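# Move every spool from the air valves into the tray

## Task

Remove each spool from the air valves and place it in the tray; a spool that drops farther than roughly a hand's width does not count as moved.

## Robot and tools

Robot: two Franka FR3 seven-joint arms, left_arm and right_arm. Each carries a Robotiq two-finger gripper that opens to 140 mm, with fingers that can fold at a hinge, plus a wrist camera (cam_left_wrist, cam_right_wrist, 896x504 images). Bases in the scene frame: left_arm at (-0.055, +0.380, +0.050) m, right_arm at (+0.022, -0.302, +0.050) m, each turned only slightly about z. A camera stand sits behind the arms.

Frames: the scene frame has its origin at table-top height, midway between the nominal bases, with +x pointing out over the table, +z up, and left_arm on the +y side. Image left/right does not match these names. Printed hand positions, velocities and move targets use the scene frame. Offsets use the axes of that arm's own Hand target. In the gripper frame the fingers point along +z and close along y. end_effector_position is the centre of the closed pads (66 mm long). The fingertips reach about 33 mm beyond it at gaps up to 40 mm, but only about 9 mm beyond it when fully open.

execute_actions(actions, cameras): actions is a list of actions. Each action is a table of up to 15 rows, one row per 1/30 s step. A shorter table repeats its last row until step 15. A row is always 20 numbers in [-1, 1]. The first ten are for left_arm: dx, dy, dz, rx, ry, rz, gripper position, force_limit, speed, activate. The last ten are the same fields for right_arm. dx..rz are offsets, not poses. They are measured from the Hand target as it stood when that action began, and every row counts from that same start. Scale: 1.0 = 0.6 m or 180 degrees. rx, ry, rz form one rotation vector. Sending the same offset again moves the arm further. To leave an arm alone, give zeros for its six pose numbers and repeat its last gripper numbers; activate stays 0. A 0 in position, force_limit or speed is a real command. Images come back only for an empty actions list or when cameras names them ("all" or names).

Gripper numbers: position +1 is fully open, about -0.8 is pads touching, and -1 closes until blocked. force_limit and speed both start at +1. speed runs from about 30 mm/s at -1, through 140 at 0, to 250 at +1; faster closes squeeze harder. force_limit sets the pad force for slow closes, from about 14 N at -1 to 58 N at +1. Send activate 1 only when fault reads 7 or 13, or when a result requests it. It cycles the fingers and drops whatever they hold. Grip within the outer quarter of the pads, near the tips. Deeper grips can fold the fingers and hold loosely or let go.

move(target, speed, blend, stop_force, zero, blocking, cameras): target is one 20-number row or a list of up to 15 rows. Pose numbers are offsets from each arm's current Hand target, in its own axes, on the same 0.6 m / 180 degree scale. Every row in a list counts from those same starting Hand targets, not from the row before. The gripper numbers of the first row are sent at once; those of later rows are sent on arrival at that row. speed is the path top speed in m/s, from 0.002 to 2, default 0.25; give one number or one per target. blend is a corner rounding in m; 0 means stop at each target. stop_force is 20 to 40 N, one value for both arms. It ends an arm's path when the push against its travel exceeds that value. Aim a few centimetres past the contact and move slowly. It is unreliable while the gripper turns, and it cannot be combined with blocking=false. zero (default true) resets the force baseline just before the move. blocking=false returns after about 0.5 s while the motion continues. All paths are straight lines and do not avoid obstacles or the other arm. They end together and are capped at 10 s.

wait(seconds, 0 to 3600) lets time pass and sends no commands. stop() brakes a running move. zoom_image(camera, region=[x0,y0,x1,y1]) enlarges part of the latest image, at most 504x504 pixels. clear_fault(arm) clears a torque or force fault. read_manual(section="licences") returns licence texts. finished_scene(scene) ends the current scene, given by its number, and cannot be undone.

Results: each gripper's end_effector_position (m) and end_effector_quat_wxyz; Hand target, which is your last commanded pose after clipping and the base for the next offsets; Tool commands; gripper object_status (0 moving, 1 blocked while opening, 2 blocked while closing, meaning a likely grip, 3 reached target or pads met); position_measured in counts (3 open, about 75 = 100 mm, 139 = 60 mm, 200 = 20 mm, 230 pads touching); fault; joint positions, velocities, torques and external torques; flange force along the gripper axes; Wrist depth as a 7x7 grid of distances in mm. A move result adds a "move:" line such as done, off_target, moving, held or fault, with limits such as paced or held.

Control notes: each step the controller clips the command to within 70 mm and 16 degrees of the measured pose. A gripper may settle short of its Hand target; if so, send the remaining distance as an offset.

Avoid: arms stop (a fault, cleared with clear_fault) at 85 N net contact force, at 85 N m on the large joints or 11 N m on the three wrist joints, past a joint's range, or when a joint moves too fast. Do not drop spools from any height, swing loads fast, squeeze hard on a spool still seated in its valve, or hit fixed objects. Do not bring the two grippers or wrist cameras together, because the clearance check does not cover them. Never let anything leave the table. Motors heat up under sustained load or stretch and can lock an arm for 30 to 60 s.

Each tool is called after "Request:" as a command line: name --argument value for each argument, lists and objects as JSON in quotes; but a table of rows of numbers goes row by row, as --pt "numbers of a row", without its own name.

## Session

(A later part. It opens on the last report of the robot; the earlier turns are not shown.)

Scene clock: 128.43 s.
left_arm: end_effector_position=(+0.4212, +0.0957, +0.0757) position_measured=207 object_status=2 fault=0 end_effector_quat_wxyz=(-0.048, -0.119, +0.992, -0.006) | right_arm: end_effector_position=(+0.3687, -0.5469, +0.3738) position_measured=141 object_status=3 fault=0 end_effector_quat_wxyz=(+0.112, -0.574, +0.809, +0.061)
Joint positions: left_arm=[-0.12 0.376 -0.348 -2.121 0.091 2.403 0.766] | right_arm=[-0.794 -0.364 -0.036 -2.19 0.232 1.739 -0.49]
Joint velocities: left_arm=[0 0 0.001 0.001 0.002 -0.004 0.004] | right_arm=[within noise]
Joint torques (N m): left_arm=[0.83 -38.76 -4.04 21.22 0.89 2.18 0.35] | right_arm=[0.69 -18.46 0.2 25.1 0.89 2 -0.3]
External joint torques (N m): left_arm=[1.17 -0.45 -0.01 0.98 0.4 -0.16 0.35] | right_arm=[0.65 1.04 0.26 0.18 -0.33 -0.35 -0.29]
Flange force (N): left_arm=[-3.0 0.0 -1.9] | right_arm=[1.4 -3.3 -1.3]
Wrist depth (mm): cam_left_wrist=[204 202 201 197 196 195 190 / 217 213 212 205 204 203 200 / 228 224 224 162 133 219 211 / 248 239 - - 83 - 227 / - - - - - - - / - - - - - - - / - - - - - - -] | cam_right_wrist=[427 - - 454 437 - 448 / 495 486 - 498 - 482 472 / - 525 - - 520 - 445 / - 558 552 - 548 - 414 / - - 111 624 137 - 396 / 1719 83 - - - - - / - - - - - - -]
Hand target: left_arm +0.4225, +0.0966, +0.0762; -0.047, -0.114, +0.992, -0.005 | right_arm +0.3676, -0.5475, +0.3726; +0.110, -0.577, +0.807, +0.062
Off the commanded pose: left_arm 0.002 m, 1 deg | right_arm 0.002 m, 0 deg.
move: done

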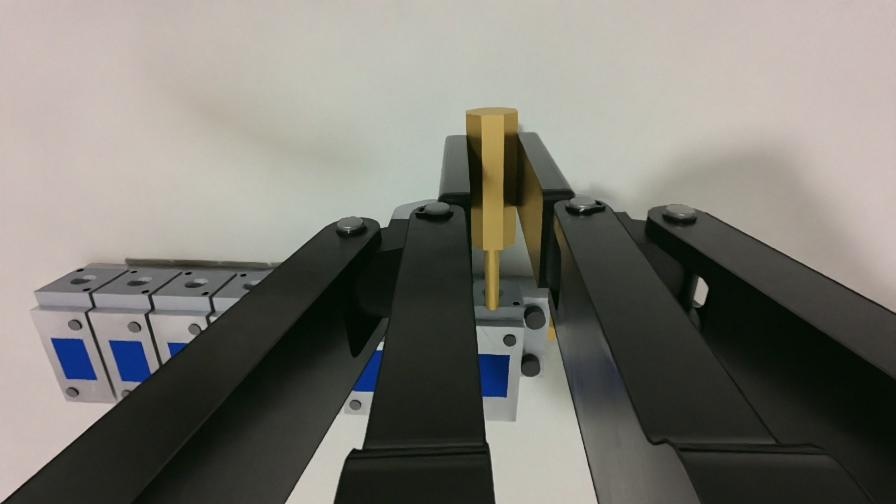

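Request:
move --pt "0.0199 0.001 0.0018 0 0 0 -0.98 1 -1 0 0 0 0 0 0 0 -0.1 0 -0.5 0" --pt "0.0178 0.001 0.024 0 0 0 -0.98 1 -1 0 0 0 0 0 0 0 -0.1 0 -0.5 0" --speed 0.06 --cameras '["cam_left_wrist"]'

Request:
zoom_image --camera "cam_left_wrist" --region '[440, 250, 540, 350]'

Scene clock: 137.87 s.
left_arm: end_effector_position=(+0.4093, +0.0948, +0.0624) position_measured=207 object_status=2 fault=0 end_effector_quat_wxyz=(-0.049, -0.112, +0.992, -0.005) | right_arm: end_effector_position=(+0.3687, -0.5469, +0.3738) position_measured=141 object_status=3 fault=0 end_effector_quat_wxyz=(+0.112, -0.574, +0.809, +0.061)
Joint positions: left_arm=[-0.131 0.383 -0.345 -2.155 0.096 2.44 0.766] | right_arm=[-0.794 -0.364 -0.036 -2.19 0.232 1.739 -0.49]
Joint velocities: left_arm=[-0.001 0.001 0.001 0.001 0.001 0.003 -0.001] | right_arm=[within noise]
Joint torques (N m): left_arm=[-0.13 -39.01 -3.4 20.22 0.68 2.76 -0.14] | right_arm=[0.69 -18.59 0.18 25.11 0.92 1.99 -0.26]
External joint torques (N m): left_arm=[-0.1 -1.09 0.36 0.49 0.21 0.43 -0.14] | right_arm=[0.76 0.93 0.35 0.16 -0.3 -0.36 -0.25]
Flange force (N): left_arm=[0.9 0.5 -0.8] | right_arm=[1.0 -3.1 -1.2]
Wrist depth (mm): cam_left_wrist=[192 189 186 183 181 181 179 / 204 201 199 194 193 190 185 / 215 217 211 205 134 203 201 / 234 223 - - 83 - 212 / 213 - - - - - - / - - - - - - - / - - - - - - -] | cam_right_wrist=[447 455 454 - - 444 435 / - - - - 467 474 465 / 516 - 558 - 518 - 443 / - - 539 - 558 - 411 / - - 111 624 137 605 399 / - 83 - - - - - / - - - - - - -]
Hand target: left_arm +0.4107, +0.0945, +0.0629; -0.047, -0.114, +0.992, -0.005 | right_arm +0.3676, -0.5475, +0.3726; +0.110, -0.577, +0.807, +0.062
Off the commanded pose: left_arm 0.002 m, 0 deg | right_arm 0.002 m, 0 deg.
move: done

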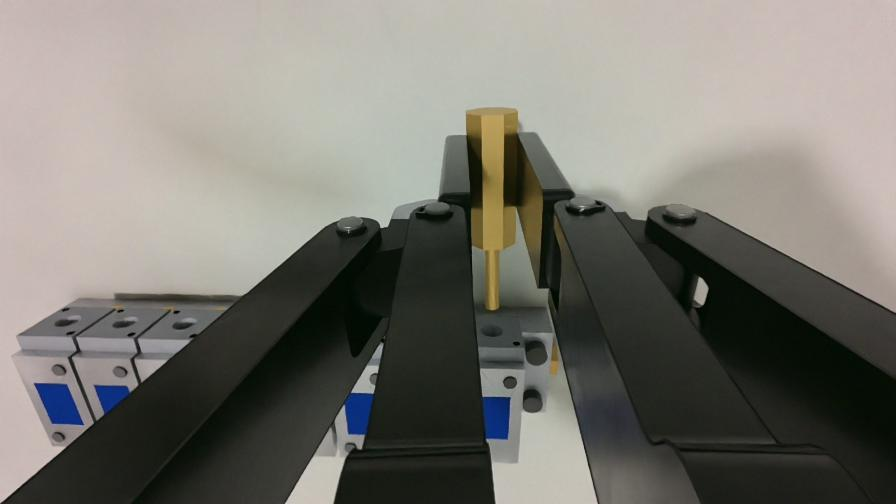

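Scaled by 5.040 from the camera's image (finer frame: 1280x720).

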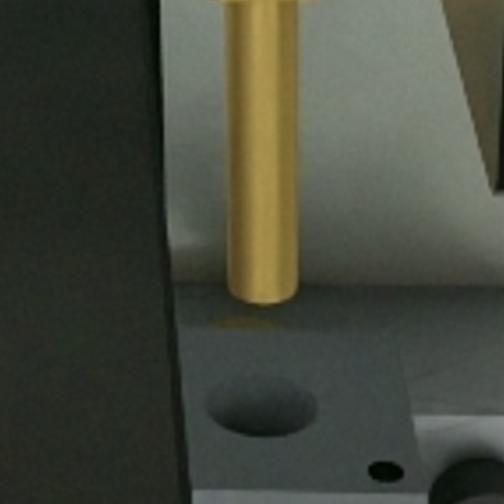

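Request:
move --target '[-0.0166,0,-0.0015,0,0,0,-0.98,1,-1,0,0,0,0,0,0,0,-0.1,0,-0.5,0]' --speed 0.05 --cameras '["cam_left_wrist"]'

Request:
zoom_image --camera "cam_left_wrist" --region '[440, 250, 540, 350]'

Scene clock: 141.53 s.
left_arm: end_effector_position=(+0.4194, +0.0962, +0.0624) position_measured=207 object_status=2 fault=0 end_effector_quat_wxyz=(-0.048, -0.117, +0.992, -0.006) | right_arm: end_effector_position=(+0.3687, -0.5469, +0.3738) position_measured=141 object_status=3 fault=0 end_effector_quat_wxyz=(+0.112, -0.574, +0.809, +0.061)
Joint positions: left_arm=[-0.131 0.398 -0.335 -2.129 0.098 2.433 0.766] | right_arm=[-0.794 -0.364 -0.036 -2.19 0.232 1.739 -0.49]
Joint velocities: left_arm=[0.001 -0.001 0 0.001 -0.001 -0.004 0] | right_arm=[within noise]
Joint torques (N m): left_arm=[0.34 -39.17 -3.77 20.57 0.82 2.17 0.11] | right_arm=[0.73 -18.5 0.24 25.04 0.9 1.98 -0.23]
External joint torques (N m): left_arm=[0.49 -0.55 0.15 0.74 0.34 -0.16 0.11] | right_arm=[0.72 0.84 0.34 0.18 -0.33 -0.36 -0.21]
Flange force (N): left_arm=[-1.8 -0.5 -1.5] | right_arm=[0.9 -2.9 -1.3]
Wrist depth (mm): cam_left_wrist=[192 190 185 185 183 181 179 / 205 202 200 193 193 190 188 / 217 214 211 204 201 202 197 / 232 229 - - 83 - 211 / 190 - - - - - - / - - - - - - - / - - - - - - -] | cam_right_wrist=[466 450 443 - 454 457 - / - 496 481 - 478 - 477 / - - 527 526 506 513 443 / - - 545 565 552 528 414 / - 618 111 - 137 596 392 / 1707 83 - 700 - - 672 / - - - - - - -]
Hand target: left_arm +0.4205, +0.0967, +0.0629; -0.047, -0.114, +0.992, -0.005 | right_arm +0.3676, -0.5475, +0.3726; +0.110, -0.577, +0.807, +0.062
Off the commanded pose: left_arm 0.001 m, 0 deg | right_arm 0.002 m, 0 deg.
move: done

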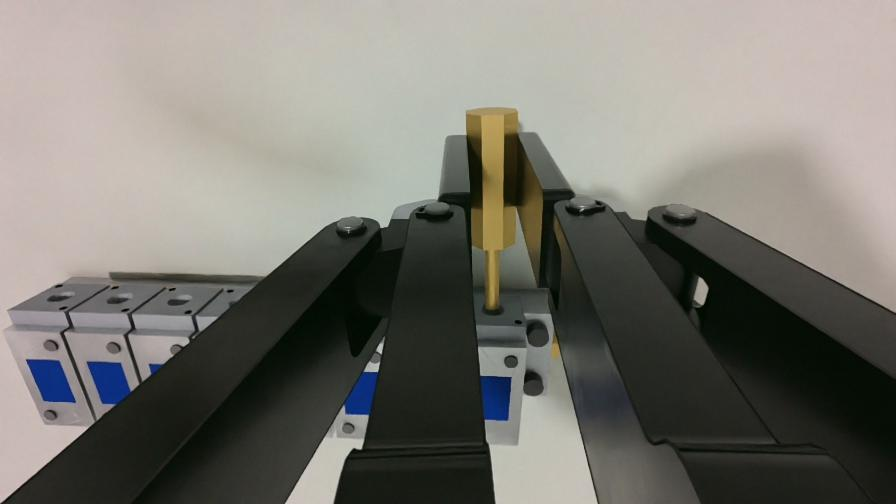

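Scaled by 5.040 from the camera's image (finer frame: 1280x720).

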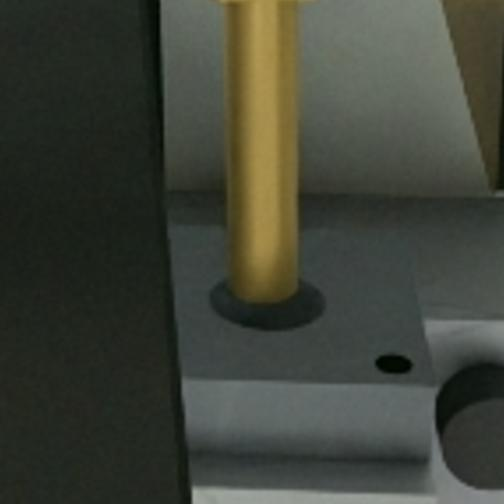

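Request:
move --target '[-0.015,0.0006,-0.0014,0,0,0,-0.98,1,-1,0,0,0,0,0,0,0,-0.1,0,-0.5,0]' --speed 0.05 --cameras '["cam_left_wrist"]'

Request:
zoom_image --camera "cam_left_wrist" --region '[440, 230, 540, 330]'

Scene clock: 143.87 s.
left_arm: end_effector_position=(+0.4280, +0.0985, +0.0623) position_measured=207 object_status=2 fault=0 end_effector_quat_wxyz=(-0.048, -0.119, +0.992, -0.006) | right_arm: end_effector_position=(+0.3687, -0.5469, +0.3738) position_measured=141 object_status=3 fault=0 end_effector_quat_wxyz=(+0.112, -0.574, +0.809, +0.061)
Joint positions: left_arm=[-0.127 0.413 -0.33 -2.104 0.102 2.422 0.77] | right_arm=[-0.794 -0.364 -0.036 -2.19 0.232 1.739 -0.49]
Joint velocities: left_arm=[0 -0.001 -0.001 0.001 0 -0.004 0.004] | right_arm=[within noise]
Joint torques (N m): left_arm=[0.74 -39.78 -4.29 20.82 0.85 2.26 0.32] | right_arm=[0.74 -18.55 0.13 25.14 0.9 1.97 -0.24]
External joint torques (N m): left_arm=[1.08 -0.59 -0.11 0.88 0.37 -0.08 0.32] | right_arm=[0.67 0.88 0.16 0.26 -0.33 -0.37 -0.23]
Flange force (N): left_arm=[-2.3 0.4 -2.0] | right_arm=[1.2 -3.1 -1.6]
Wrist depth (mm): cam_left_wrist=[191 190 186 184 183 181 178 / 206 202 202 192 193 191 188 / 217 215 211 204 201 202 199 / 227 226 - - 83 - 211 / 185 - - - - - - / - - - - - - - / - - - - - - -] | cam_right_wrist=[459 439 444 419 449 456 419 / 499 - - 464 470 - 466 / 531 - - - - - 443 / - 587 526 - - - 413 / - 616 111 - 137 - 376 / - 83 - - - - - / - - - - - - -]
Hand target: left_arm +0.4292, +0.0991, +0.0629; -0.047, -0.114, +0.992, -0.005 | right_arm +0.3676, -0.5475, +0.3726; +0.110, -0.577, +0.807, +0.062
Off the commanded pose: left_arm 0.001 m, 1 deg | right_arm 0.002 m, 0 deg.
move: done

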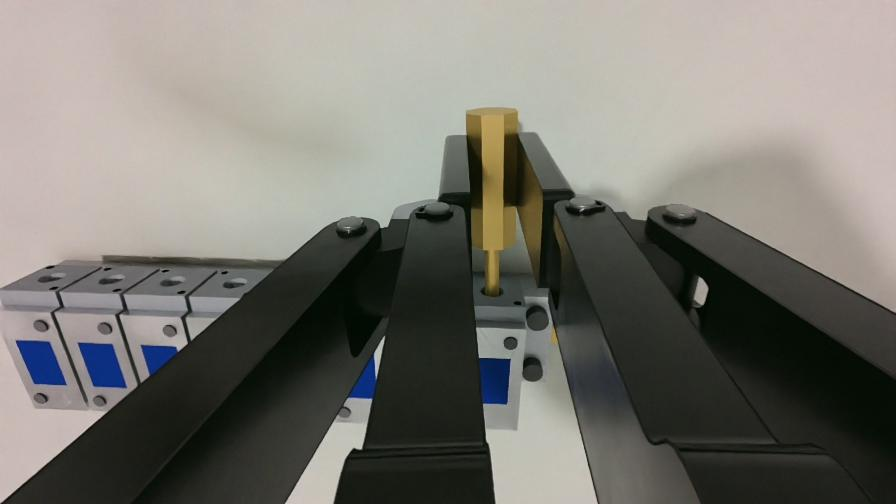

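Scaled by 5.040 from the camera's image (finer frame: 1280x720).

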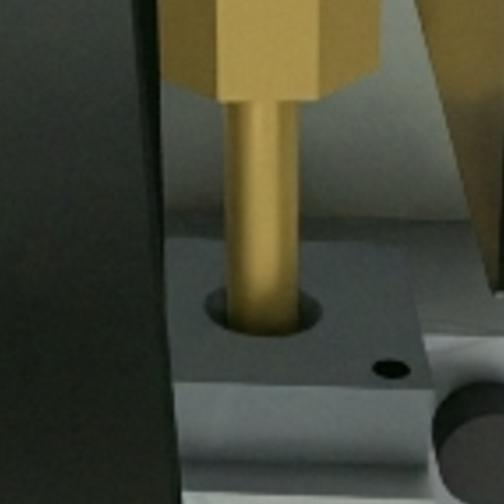

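Request:
move --pt "-0.0058 0 -0.0005 0 0 0 -0.98 1 -1 0 0 0 0 0 0 0 -0.1 0 -0.5 0" --pt "-0.017 0 -0.0061 0 0 0 -0.98 1 -1 0 0 0 0 0 0 0 -0.1 0 -0.5 0" --pt "-0.036 0 -0.0088 0 0 0 -0.98 1 -1 0 0 0 0 0 0 0 -0.1 0 -0.5 0" --speed 0.03 --blend 0.0015 --cameras '["cam_left_wrist"]'

Request:
zoom_image --camera "cam_left_wrist" --region '[440, 210, 540, 310]'

Scene clock: 149.97 s.
left_arm: end_effector_position=(+0.4407, +0.1008, +0.0623) position_measured=207 object_status=2 fault=0 end_effector_quat_wxyz=(-0.056, -0.115, +0.992, -0.003) | right_arm: end_effector_position=(+0.3687, -0.5469, +0.3738) position_measured=141 object_status=3 fault=0 end_effector_quat_wxyz=(+0.112, -0.574, +0.809, +0.061)
Joint positions: left_arm=[-0.119 0.449 -0.327 -2.043 0.107 2.378 0.789] | right_arm=[-0.794 -0.364 -0.036 -2.19 0.232 1.739 -0.49]
Joint velocities: left_arm=[-0.001 0.001 0 0.001 0 -0.002 0.006] | right_arm=[within noise]
Joint torques (N m): left_arm=[3.45 -42.73 -1.7 23.69 1.67 3.44 0.26] | right_arm=[0.71 -18.58 0.16 25.12 0.9 1.98 -0.28]
External joint torques (N m): left_arm=[3.59 -1.94 2.63 3.36 1.19 1.13 0.26] | right_arm=[0.7 0.95 0.24 0.1 -0.33 -0.38 -0.26]
Flange force (N): left_arm=[-8.5 0.7 -1.9] | right_arm=[1.2 -2.9 -1.2]
Wrist depth (mm): cam_left_wrist=[- 190 187 184 183 182 180 / 203 200 200 194 193 192 190 / 217 221 211 204 201 203 201 / 224 221 - - 83 - 213 / 183 - - - - - - / - - - - - - - / - - - - - - -] | cam_right_wrist=[- 447 448 448 - 465 451 / - - - - - - - / - - - - - - 444 / - - 592 565 561 552 412 / - 629 141 - 137 - 372 / 1744 83 659 - - - - / - - - - - - -]
Hand target: left_arm +0.4506, +0.1041, +0.0661; -0.047, -0.114, +0.992, -0.005 | right_arm +0.3676, -0.5475, +0.3726; +0.110, -0.577, +0.807, +0.062
Off the commanded pose: left_arm 0.011 m, 1 deg | right_arm 0.002 m, 0 deg.
move: off_target (left_arm)

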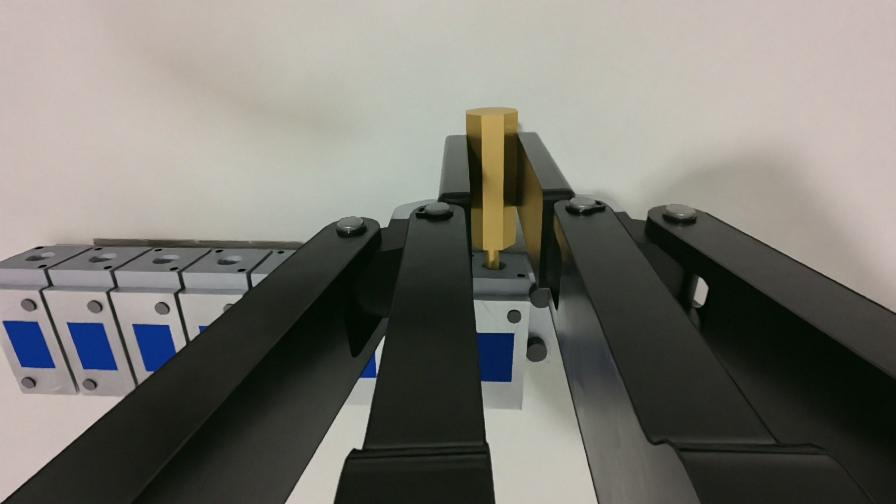

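Scaled by 5.040 from the camera's image (finer frame: 1280x720).

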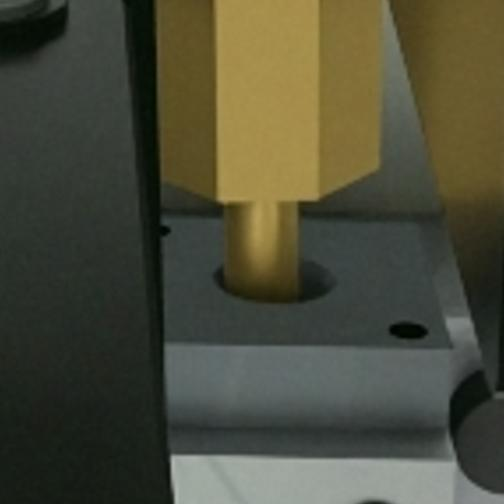

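Request:
move --target '[-0.0173,0.0013,-0.0033,0,0,0,-0.98,1,-1,0,0,0,0,0,0,0,-0.1,0,-0.5,0]' --speed 0.03 --cameras '["cam_left_wrist"]'

Request:
zoom_image --camera "cam_left_wrist" --region '[440, 210, 540, 310]'

Scene clock: 152.83 s.
left_arm: end_effector_position=(+0.4507, +0.1044, +0.0620) position_measured=207 object_status=2 fault=0 end_effector_quat_wxyz=(-0.056, -0.116, +0.992, -0.003) | right_arm: end_effector_position=(+0.3687, -0.5469, +0.3738) position_measured=141 object_status=3 fault=0 end_effector_quat_wxyz=(+0.112, -0.574, +0.809, +0.061)
Joint positions: left_arm=[-0.113 0.467 -0.322 -2.013 0.111 2.364 0.799] | right_arm=[-0.794 -0.364 -0.036 -2.19 0.232 1.739 -0.49]
Joint velocities: left_arm=[0 0.001 -0.001 0.001 0.001 -0.005 0.006] | right_arm=[within noise]
Joint torques (N m): left_arm=[3.07 -44.57 -2.29 24.3 1.58 3.24 0.28] | right_arm=[0.73 -18.5 0.22 25.13 0.9 1.97 -0.26]
External joint torques (N m): left_arm=[3.08 -3.26 2.01 3.92 1.09 0.95 0.27] | right_arm=[0.72 0.9 0.31 0.24 -0.33 -0.37 -0.25]
Flange force (N): left_arm=[-7.2 0.5 -4.9] | right_arm=[1.1 -3.1 -1.5]
Wrist depth (mm): cam_left_wrist=[192 191 187 185 183 183 181 / - 201 199 193 194 192 189 / 216 213 210 - 202 203 200 / 174 172 - - 83 - 212 / 183 - - - - - - / - - - - - - - / - - - - - - -] | cam_right_wrist=[- 454 450 - - 447 439 / - - 482 496 - - - / - 521 527 - 540 524 440 / 590 - - - - 550 415 / 601 638 115 - 136 - 601 / - 83 113 - - - 666 / - - - - - - -]
Hand target: left_arm +0.4607, +0.1073, +0.0671; -0.047, -0.114, +0.992, -0.005 | right_arm +0.3676, -0.5475, +0.3726; +0.110, -0.577, +0.807, +0.062
Off the commanded pose: left_arm 0.012 m, 1 deg | right_arm 0.002 m, 0 deg.
move: off_target (left_arm)

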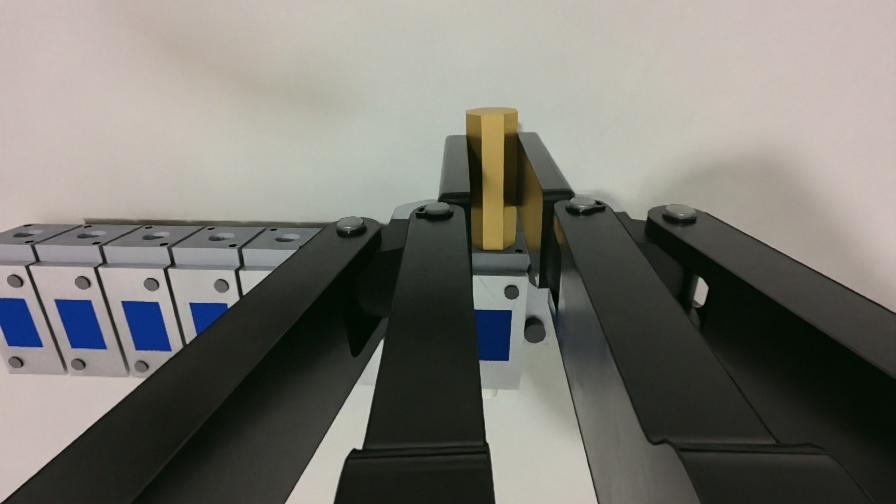

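Scaled by 5.040 from the camera's image (finer frame: 1280x720).

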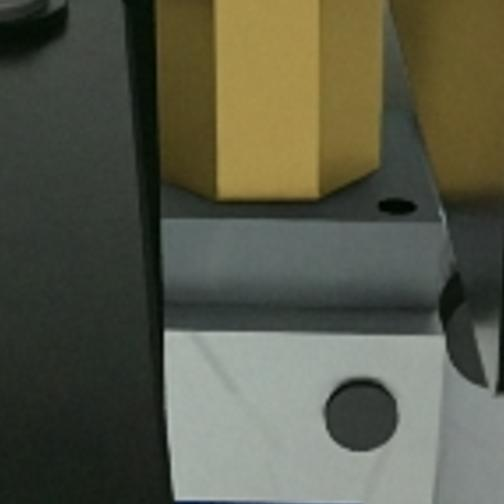

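Request:
move --pt "0.0785 0 0.0117 0 0 0 -0.98 1 -1 0 0 0 0 0 0 0 -0.1 0 -0.5 0" --pt "0.0782 -0.0472 0.0143 0 0 0 -0.98 1 -1 0 0 0 0 0 0 0 -0.1 0 -0.5 0" --pt "0.0727 -0.0472 0.0138 0 0 0 -0.98 1 -1 0 0 0 0 0 0 0 -0.1 0 -0.5 0" --speed '[0.08,0.08,0.04]' --blend '[0.002,0.002,0]' --cameras '["cam_left_wrist"]'

Request:
zoom_image --camera "cam_left_wrist" --region '[440, 250, 540, 350]'

Scene clock: 157.40 s.
left_arm: end_effector_position=(+0.4234, +0.0701, +0.0623) position_measured=207 object_status=2 fault=0 end_effector_quat_wxyz=(-0.047, -0.110, +0.993, -0.005) | right_arm: end_effector_position=(+0.3687, -0.5469, +0.3738) position_measured=141 object_status=3 fault=0 end_effector_quat_wxyz=(+0.112, -0.574, +0.809, +0.061)
Joint positions: left_arm=[-0.186 0.437 -0.32 -2.065 0.104 2.41 0.741] | right_arm=[-0.794 -0.364 -0.036 -2.19 0.232 1.739 -0.49]
Joint velocities: left_arm=[-0.002 0.001 0.001 0 -0.001 -0.001 -0.006] | right_arm=[within noise]
Joint torques (N m): left_arm=[-0.28 -40.79 -3.73 21.07 0.52 2.19 -0.22] | right_arm=[0.7 -18.54 0.24 25.08 0.91 1.97 -0.26]
External joint torques (N m): left_arm=[0 -0.6 0.51 0.92 0.03 -0.16 -0.22] | right_arm=[0.66 0.88 0.29 0.17 -0.32 -0.37 -0.25]
Flange force (N): left_arm=[-1.8 -2.0 -1.3] | right_arm=[1.0 -2.9 -1.3]
Wrist depth (mm): cam_left_wrist=[193 190 188 184 182 181 179 / 203 202 199 195 193 191 188 / 220 214 212 205 201 203 199 / 233 228 - - 83 - 213 / 245 - - - - - - / - - - - - - - / - - - - - - -] | cam_right_wrist=[- 464 467 452 - - - / - 483 485 - 472 - - / - - 519 - - - 443 / 566 - 563 - - 580 414 / - - 111 636 137 596 396 / - 83 - 712 - - - / - - - - - - -]
Hand target: left_arm +0.4241, +0.0697, +0.0629; -0.047, -0.114, +0.992, -0.005 | right_arm +0.3676, -0.5475, +0.3726; +0.110, -0.577, +0.807, +0.062
Off the commanded pose: left_arm 0.001 m, 1 deg | right_arm 0.002 m, 0 deg.
move: done; blend cut to 0.0017 m at target 2

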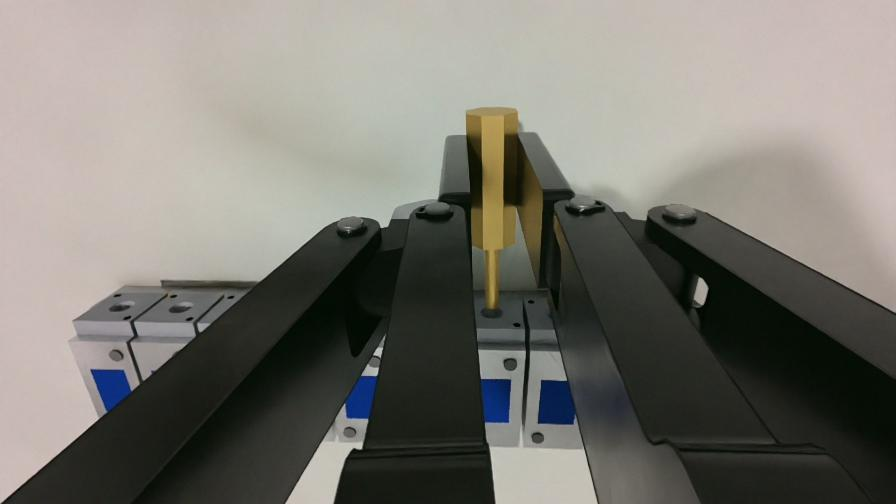

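Scaled by 5.040 from the camera's image (finer frame: 1280x720).

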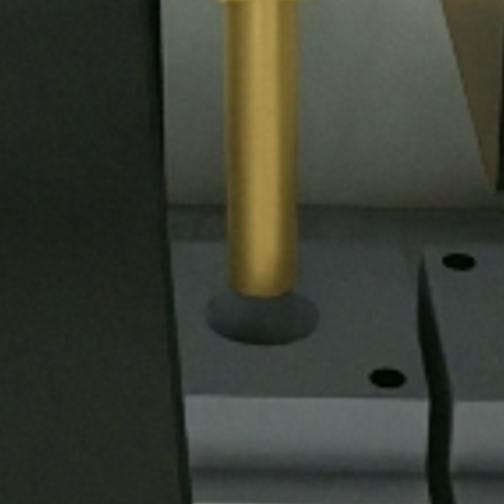

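Request:
move --pt "-0.0241 0.0005 -0.0022 0 0 0 -0.98 1 -1 0 0 0 0 0 0 0 -0.1 0 -0.5 0" --pt "-0.0353 0.0005 -0.0078 0 0 0 -0.98 1 -1 0 0 0 0 0 0 0 -0.1 0 -0.5 0" --pt "-0.0727 0.0012 -0.0138 0 0 0 -0.98 1 -1 0 0 0 0 0 0 0 -0.1 0 -0.5 0" --speed '[0.05,0.03,0.03]' --blend 0.0015 --cameras '["cam_left_wrist"]'

Request:
zoom_image --camera "cam_left_wrist" --region '[440, 210, 540, 310]'

Scene clock: 162.67 s.
left_arm: end_effector_position=(+0.4563, +0.0772, +0.0623) position_measured=207 object_status=2 fault=0 end_effector_quat_wxyz=(-0.056, -0.116, +0.992, -0.002) | right_arm: end_effector_position=(+0.3687, -0.5469, +0.3738) position_measured=141 object_status=3 fault=0 end_effector_quat_wxyz=(+0.112, -0.574, +0.809, +0.061)
Joint positions: left_arm=[-0.168 0.509 -0.307 -1.94 0.111 2.335 0.767] | right_arm=[-0.794 -0.364 -0.036 -2.19 0.232 1.739 -0.49]
Joint velocities: left_arm=[0.001 0 0 0.001 0.002 -0.001 0.005] | right_arm=[within noise]
Joint torques (N m): left_arm=[3.33 -45.88 -2.09 24.63 1.75 3.48 0.33] | right_arm=[0.75 -18.54 0.19 25.12 0.91 1.98 -0.26]
External joint torques (N m): left_arm=[3.5 -2.85 2.51 3.87 1.25 1.19 0.32] | right_arm=[0.81 0.87 0.36 0.24 -0.31 -0.37 -0.25]
Flange force (N): left_arm=[-8.2 0.3 -3.5] | right_arm=[0.9 -3.1 -1.4]
Wrist depth (mm): cam_left_wrist=[193 191 188 186 185 187 179 / 205 201 200 193 193 192 190 / 215 215 211 205 109 204 202 / 176 188 - - 83 - 214 / 181 - - - - - - / - - - - - - - / - - - - - - -] | cam_right_wrist=[454 463 466 - 434 - - / 500 485 - - - 479 - / - - 526 - - 524 446 / 577 559 - - 572 556 413 / - - 111 - 138 583 386 / - 83 111 - - - - / - - - - - - -]
Hand target: left_arm +0.4670, +0.0804, +0.0671; -0.047, -0.114, +0.992, -0.005 | right_arm +0.3676, -0.5475, +0.3726; +0.110, -0.577, +0.807, +0.062
Off the commanded pose: left_arm 0.012 m, 1 deg | right_arm 0.002 m, 0 deg.
move: off_target (left_arm)

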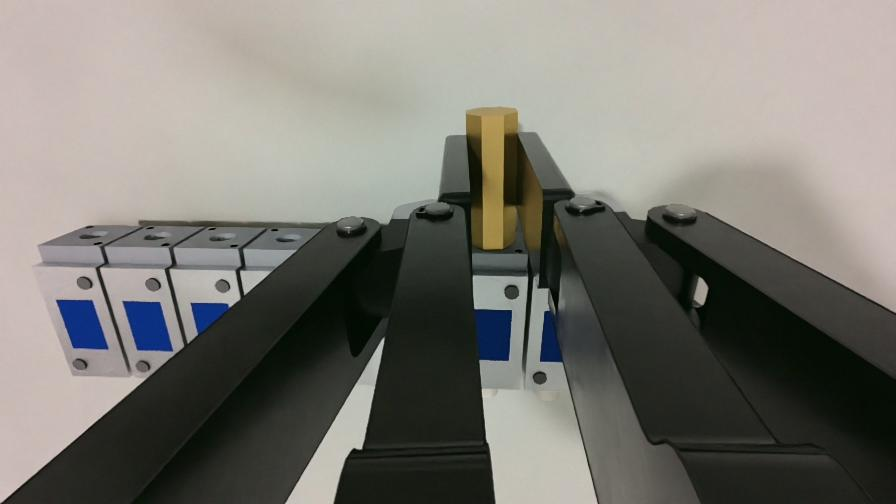

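Scaled by 5.040 from the camera's image (finer frame: 1280x720).

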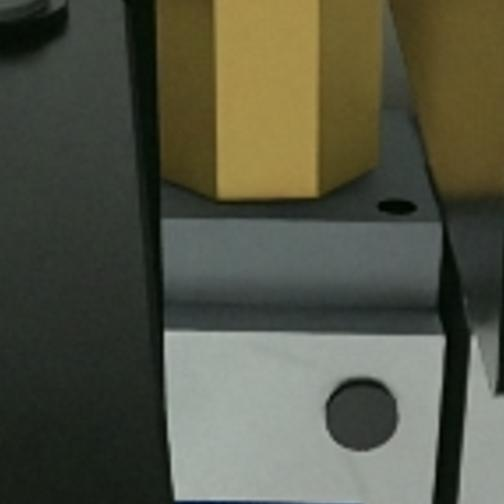

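Request:
move --pt "0.0785 0 0.0117 0 0 0 -0.98 1 -1 0 0 0 0 0 0 0 -0.1 0 -0.5 0" --pt "0.0782 -0.0467 0.0143 0 0 0 -0.98 1 -1 0 0 0 0 0 0 0 -0.1 0 -0.5 0" --pt "0.0727 -0.0467 0.0138 0 0 0 -0.98 1 -1 0 0 0 0 0 0 0 -0.1 0 -0.5 0" --speed '[0.08,0.08,0.04]' --blend '[0.002,0.002,0]' --cameras '["cam_left_wrist"]'

Request:
zoom_image --camera "cam_left_wrist" --region '[440, 250, 540, 350]'

Scene clock: 167.60 s.
left_arm: end_effector_position=(+0.4297, +0.0436, +0.0622) position_measured=207 object_status=2 fault=0 end_effector_quat_wxyz=(-0.047, -0.109, +0.993, -0.005) | right_arm: end_effector_position=(+0.3687, -0.5469, +0.3738) position_measured=141 object_status=3 fault=0 end_effector_quat_wxyz=(+0.112, -0.574, +0.809, +0.061)
Joint positions: left_arm=[-0.242 0.482 -0.302 -1.988 0.106 2.381 0.71] | right_arm=[-0.794 -0.364 -0.036 -2.19 0.232 1.739 -0.49]
Joint velocities: left_arm=[-0.001 0 0.001 -0.001 0.001 -0.002 -0.004] | right_arm=[within noise]
Joint torques (N m): left_arm=[0 -42.67 -4.43 21.48 0.51 2.17 -0.25] | right_arm=[0.7 -18.58 0.16 25.16 0.91 1.97 -0.21]
External joint torques (N m): left_arm=[0.2 -0.61 -0.1 0.91 0.02 -0.19 -0.25] | right_arm=[0.78 0.98 0.35 0.18 -0.31 -0.39 -0.2]
Flange force (N): left_arm=[-1.5 -1.8 -1.7] | right_arm=[0.9 -3.3 -1.3]
Wrist depth (mm): cam_left_wrist=[193 191 - 185 183 182 179 / 205 202 200 192 192 191 189 / 217 215 213 205 201 204 201 / 234 227 - - 83 - 212 / 249 - - - - - - / - - - - - - - / - - - - - - -] | cam_right_wrist=[464 466 450 - - - 464 / - 471 477 526 475 - 476 / - 531 537 516 - - 443 / - - - - - - 414 / 657 - 111 - 136 - 380 / 1732 83 112 708 - - 674 / - - - 773 - - -]
Hand target: left_arm +0.4303, +0.0431, +0.0629; -0.047, -0.114, +0.992, -0.005 | right_arm +0.3676, -0.5475, +0.3726; +0.110, -0.577, +0.807, +0.062
Off the commanded pose: left_arm 0.001 m, 1 deg | right_arm 0.002 m, 0 deg.
move: done; blend cut to 0.0017 m at target 2

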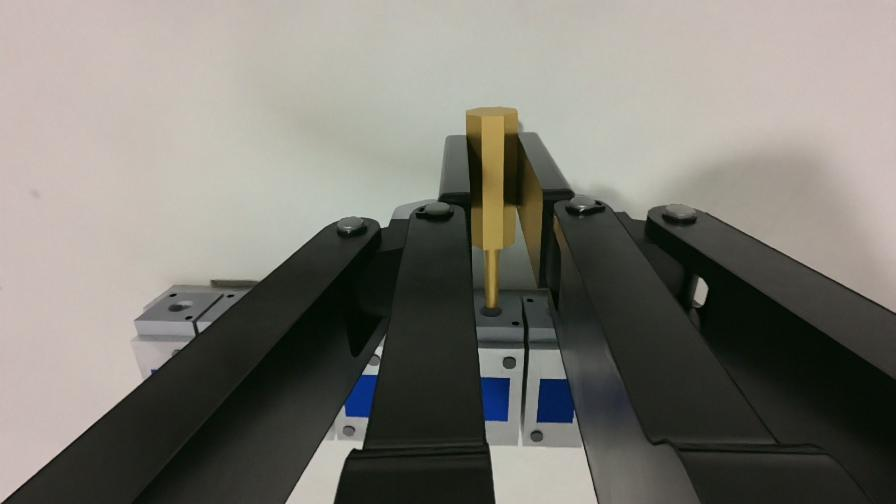

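Scaled by 5.040 from the camera's image (finer frame: 1280x720).

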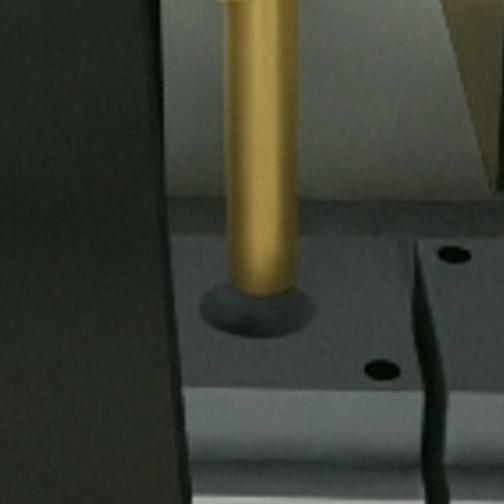

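Request:
move --pt "-0.0241 -0.0003 -0.0022 0 0 0 -0.98 1 -1 0 0 0 0 0 0 0 -0.1 0 -0.5 0" --pt "-0.0353 0.0 -0.0078 0 0 0 -0.98 1 -1 0 0 0 0 0 0 0 -0.1 0 -0.5 0" --pt "-0.0727 0.0007 -0.0138 0 0 0 -0.98 1 -1 0 0 0 0 0 0 0 -0.1 0 -0.5 0" --speed '[0.05,0.03,0.03]' --blend 0.0015 --cameras '["cam_left_wrist"]'

Scene clock: 172.03 s.
left_arm: end_effector_position=(+0.4627, +0.0504, +0.0621) position_measured=207 object_status=2 fault=0 end_effector_quat_wxyz=(-0.056, -0.116, +0.992, -0.002) | right_arm: end_effector_position=(+0.3687, -0.5469, +0.3738) position_measured=141 object_status=3 fault=0 end_effector_quat_wxyz=(+0.112, -0.574, +0.809, +0.061)
Joint positions: left_arm=[-0.221 0.556 -0.292 -1.86 0.11 2.306 0.736] | right_arm=[-0.794 -0.364 -0.036 -2.19 0.232 1.739 -0.49]
Joint velocities: left_arm=[0 0.001 0 0 0 -0.002 0.005] | right_arm=[within noise]
Joint torques (N m): left_arm=[3.4 -47.81 -2.31 24.83 1.81 3.37 0.22] | right_arm=[0.68 -18.53 0.19 25.14 0.91 1.97 -0.28]
External joint torques (N m): left_arm=[3.49 -3.1 2.36 3.73 1.3 1.07 0.21] | right_arm=[0.67 0.9 0.29 0.22 -0.31 -0.38 -0.27]
Flange force (N): left_arm=[-7.3 0.3 -4.1] | right_arm=[1.1 -3.0 -1.4]
Wrist depth (mm): cam_left_wrist=[193 191 188 186 185 183 181 / - 202 199 194 195 192 190 / - - 211 205 109 203 201 / 229 182 - - 83 - 212 / - - - - - - - / - - - - - - - / - - - - - - -] | cam_right_wrist=[- 448 - 454 447 452 443 / 494 - - - 473 479 474 / 521 523 - - 525 - 445 / - 554 553 572 569 553 414 / - - 111 - 137 596 407 / - 83 - - - - - / - - - - - - -]
Hand target: left_arm +0.4732, +0.0535, +0.0670; -0.047, -0.114, +0.992, -0.005 | right_arm +0.3676, -0.5475, +0.3726; +0.110, -0.577, +0.807, +0.062
Off the commanded pose: left_arm 0.012 m, 1 deg | right_arm 0.002 m, 0 deg.
move: off_target (left_arm)

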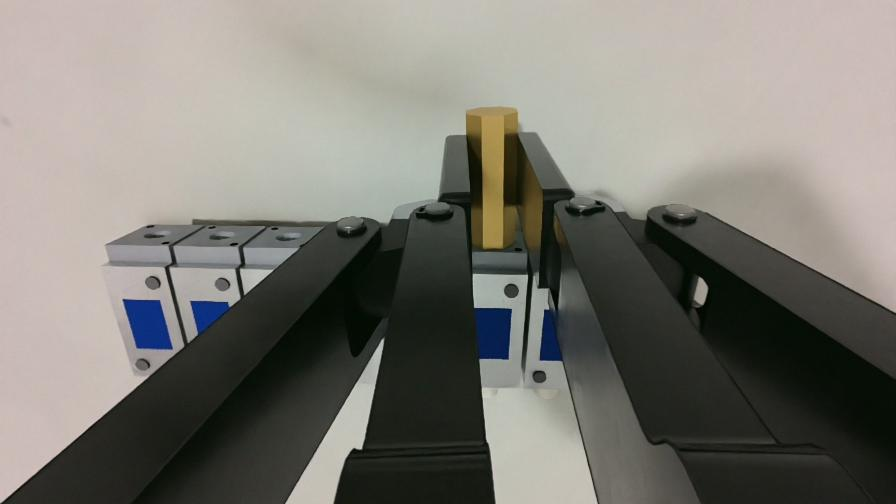

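Request:
move --pt "0.0785 0 0.0117 0 0 0 -0.98 1 -1 0 0 0 0 0 0 0 -0.1 0 -0.5 0" --pt "0.0782 -0.0469 0.0143 0 0 0 -0.98 1 -1 0 0 0 0 0 0 0 -0.1 0 -0.5 0" --pt "0.0727 -0.0469 0.0138 0 0 0 -0.98 1 -1 0 0 0 0 0 0 0 -0.1 0 -0.5 0" --speed '[0.08,0.08,0.04]' --blend '[0.002,0.002,0]' --cameras '["cam_left_wrist"]'

Request:
zoom_image --camera "cam_left_wrist" --region '[440, 250, 540, 350]'

Scene clock: 176.77 s.
left_arm: end_effector_position=(+0.4361, +0.0168, +0.0622) position_measured=207 object_status=2 fault=0 end_effector_quat_wxyz=(-0.047, -0.109, +0.993, -0.005) | right_arm: end_effector_position=(+0.3687, -0.5469, +0.3738) position_measured=141 object_status=3 fault=0 end_effector_quat_wxyz=(+0.112, -0.574, +0.809, +0.061)
Joint positions: left_arm=[-0.294 0.531 -0.286 -1.904 0.107 2.349 0.68] | right_arm=[-0.794 -0.364 -0.036 -2.19 0.232 1.739 -0.49]
Joint velocities: left_arm=[-0.002 0 0 0 0 -0.002 -0.006] | right_arm=[within noise]
Joint torques (N m): left_arm=[-0.09 -44.66 -4.1 21.91 0.52 2.16 -0.08] | right_arm=[0.65 -18.53 0.2 25.04 0.91 1.98 -0.32]
External joint torques (N m): left_arm=[-0.14 -0.67 0.18 0.92 0.01 -0.21 -0.08] | right_arm=[0.65 0.91 0.3 0.13 -0.31 -0.37 -0.31]
Flange force (N): left_arm=[-1.6 -2.2 -1.6] | right_arm=[1.1 -2.8 -1.2]
Wrist depth (mm): cam_left_wrist=[194 189 190 185 185 183 180 / 206 205 201 191 191 191 188 / 217 217 213 162 133 203 199 / 235 230 - - 83 - 209 / - - - - - - - / - - - - - - - / - - - - - - -] | cam_right_wrist=[454 - 451 460 434 - - / 485 - - 474 - - 482 / 530 523 - - 505 - 443 / - 598 556 - - - 413 / - - 115 - 137 586 388 / - 83 - 676 - - - / - - - - - - -]
Hand target: left_arm +0.4365, +0.0161, +0.0629; -0.047, -0.114, +0.992, -0.005 | right_arm +0.3676, -0.5475, +0.3726; +0.110, -0.577, +0.807, +0.062
Off the commanded pose: left_arm 0.001 m, 1 deg | right_arm 0.002 m, 0 deg.
move: done; blend cut to 0.0017 m at target 2

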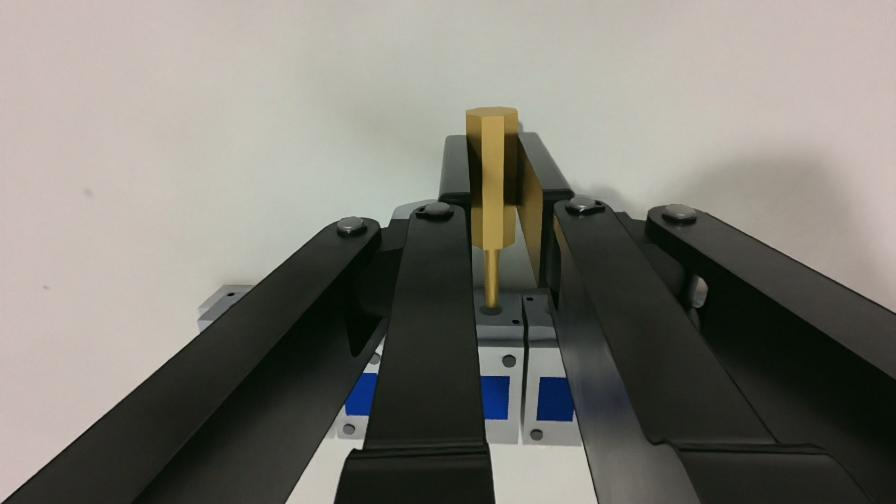

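Scaled by 5.040 from the camera's image (finer frame: 1280x720).

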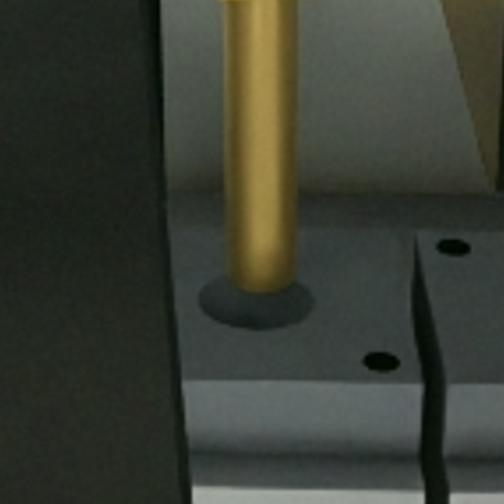

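Request:
move --pt "-0.0241 -0.0005 -0.0022 0 0 0 -0.98 1 -1 0 0 0 0 0 0 0 -0.1 0 -0.5 0" --pt "-0.0353 0.0 -0.0078 0 0 0 -0.98 1 -1 0 0 0 0 0 0 0 -0.1 0 -0.5 0" --pt "-0.0715 0.0005 -0.0138 0 0 0 -0.98 1 -1 0 0 0 0 0 0 0 -0.1 0 -0.5 0" --speed '[0.05,0.03,0.03]' --blend 0.0015 --cameras '["cam_left_wrist"]'

Request:
move --pt "0.0785 0 0.0117 0 0 0 -0.98 1 -1 0 0 0 0 0 0 0 -0.1 0 -0.5 0" --pt "0.0782 -0.0467 0.0143 0 0 0 -0.98 1 -1 0 0 0 0 0 0 0 -0.1 0 -0.5 0" --pt "0.0727 -0.0467 0.0138 0 0 0 -0.98 1 -1 0 0 0 0 0 0 0 -0.1 0 -0.5 0" --speed '[0.08,0.08,0.04]' --blend '[0.002,0.002,0]' --cameras '["cam_left_wrist"]'

Request:
zoom_image --camera "cam_left_wrist" --region '[440, 250, 540, 350]'

Scene clock: 181.87 s.
left_arm: end_effector_position=(+0.4673, +0.0227, +0.0620) position_measured=207 object_status=2 fault=0 end_effector_quat_wxyz=(-0.057, -0.115, +0.992, -0.002) | right_arm: end_effector_position=(+0.3687, -0.5469, +0.3738) position_measured=141 object_status=3 fault=0 end_effector_quat_wxyz=(+0.112, -0.574, +0.809, +0.061)
Joint positions: left_arm=[-0.271 0.604 -0.281 -1.776 0.11 2.271 0.706] | right_arm=[-0.794 -0.364 -0.036 -2.19 0.232 1.739 -0.49]
Joint velocities: left_arm=[0.001 0.001 -0.001 0.001 0.001 -0.002 0.007] | right_arm=[within noise]
Joint torques (N m): left_arm=[3.66 -49.5 -2 25.58 1.93 3.5 0.31] | right_arm=[0.78 -18.58 0.19 25.05 0.91 1.99 -0.3]
External joint torques (N m): left_arm=[3.83 -3.07 2.86 4.13 1.42 1.2 0.3] | right_arm=[0.73 0.94 0.23 0.13 -0.31 -0.36 -0.29]
Flange force (N): left_arm=[-9.1 -0.9 -3.8] | right_arm=[1.2 -2.9 -1.2]
Wrist depth (mm): cam_left_wrist=[194 192 191 186 183 - 178 / 205 202 201 195 196 194 191 / - 216 212 162 204 206 201 / 233 226 - - 83 - 213 / 246 - - - - - - / - - - - - - - / - - - - - - -] | cam_right_wrist=[455 474 450 449 453 - 446 / - - 487 473 - 482 470 / - 540 - - - 515 444 / 584 577 570 - 579 552 415 / - 634 141 - 137 586 384 / 1744 83 111 684 - - - / - - - 696 - - -]
Hand target: left_arm +0.4788, +0.0262, +0.0671; -0.047, -0.114, +0.992, -0.005 | right_arm +0.3676, -0.5475, +0.3726; +0.110, -0.577, +0.807, +0.062
Off the commanded pose: left_arm 0.013 m, 1 deg | right_arm 0.002 m, 0 deg.
move: off_target (left_arm)

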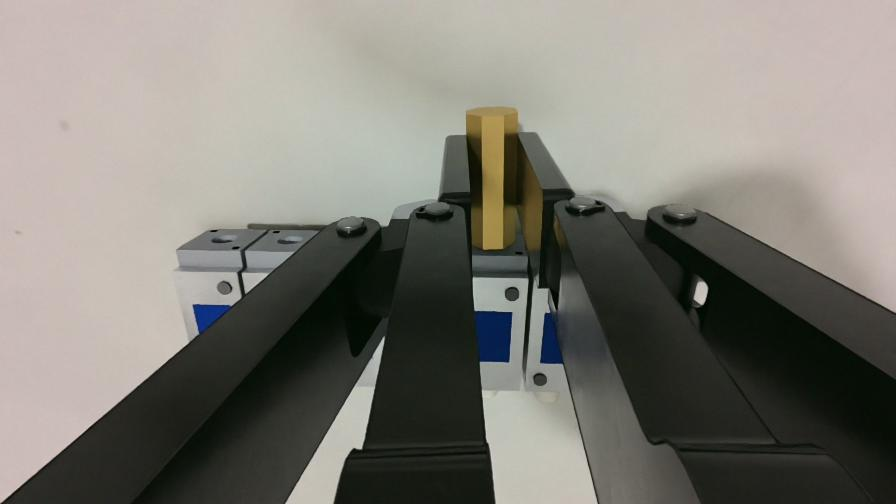

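Scene clock: 183.50 s.
left_arm: end_effector_position=(+0.4419, -0.0103, +0.0622) position_measured=207 object_status=2 fault=0 end_effector_quat_wxyz=(-0.046, -0.109, +0.993, -0.004) | right_arm: end_effector_position=(+0.3687, -0.5469, +0.3738) position_measured=141 object_status=3 fault=0 end_effector_quat_wxyz=(+0.112, -0.574, +0.809, +0.061)
Joint positions: left_arm=[-0.343 0.582 -0.273 -1.815 0.109 2.314 0.652] | right_arm=[-0.794 -0.364 -0.036 -2.19 0.232 1.739 -0.49]
Joint velocities: left_arm=[-0.002 0 0.002 0 0 -0.002 -0.005] | right_arm=[within noise]
Joint torques (N m): left_arm=[-0.02 -46.54 -4.44 22.31 0.42 2.25 -0.2] | right_arm=[0.7 -18.56 0.12 25.13 0.92 1.97 -0.28]
External joint torques (N m): left_arm=[0.14 -0.56 0.16 0.87 -0.1 -0.14 -0.2] | right_arm=[0.65 0.86 0.15 0.24 -0.31 -0.37 -0.27]
Flange force (N): left_arm=[-1.6 -2.0 -1.4] | right_arm=[1.2 -2.9 -1.5]
Wrist depth (mm): cam_left_wrist=[194 192 188 186 184 182 182 / 206 203 201 194 194 192 191 / 217 216 213 163 202 202 202 / 237 228 - - 83 - 212 / 253 - - - - - - / - - - - - - - / - - - - - - -] | cam_right_wrist=[460 - - 462 457 - 440 / - 490 - 470 480 470 476 / 526 - 523 532 - - 448 / - - - - 562 - 413 / - 631 111 - 137 - 386 / - 83 - - - - - / - - - - - - -]
Hand target: left_arm +0.4421, -0.0111, +0.0629; -0.047, -0.114, +0.992, -0.005 | right_arm +0.3676, -0.5475, +0.3726; +0.110, -0.577, +0.807, +0.062
Off the commanded pose: left_arm 0.001 m, 1 deg | right_arm 0.002 m, 0 deg.
move: done; blend cut to 0.0017 m at target 2

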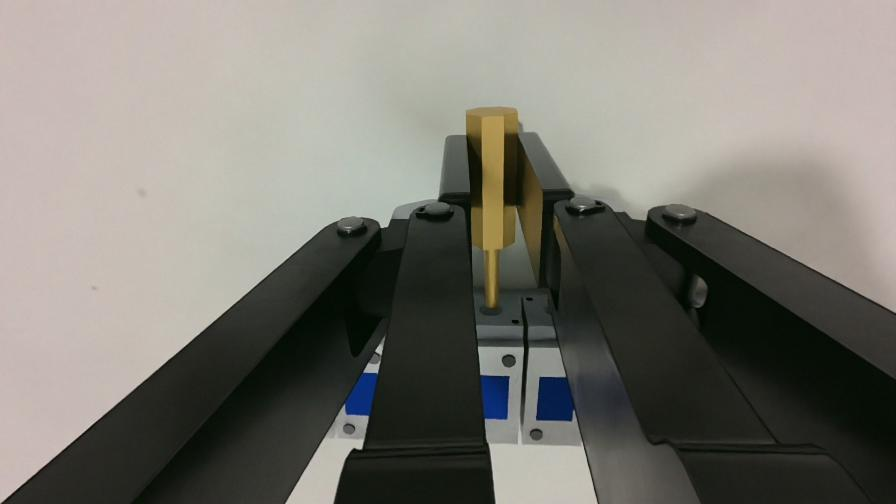

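Scaled by 5.040 from the camera's image (finer frame: 1280x720).

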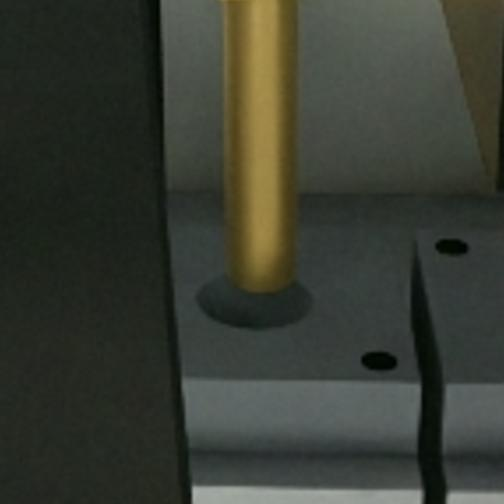

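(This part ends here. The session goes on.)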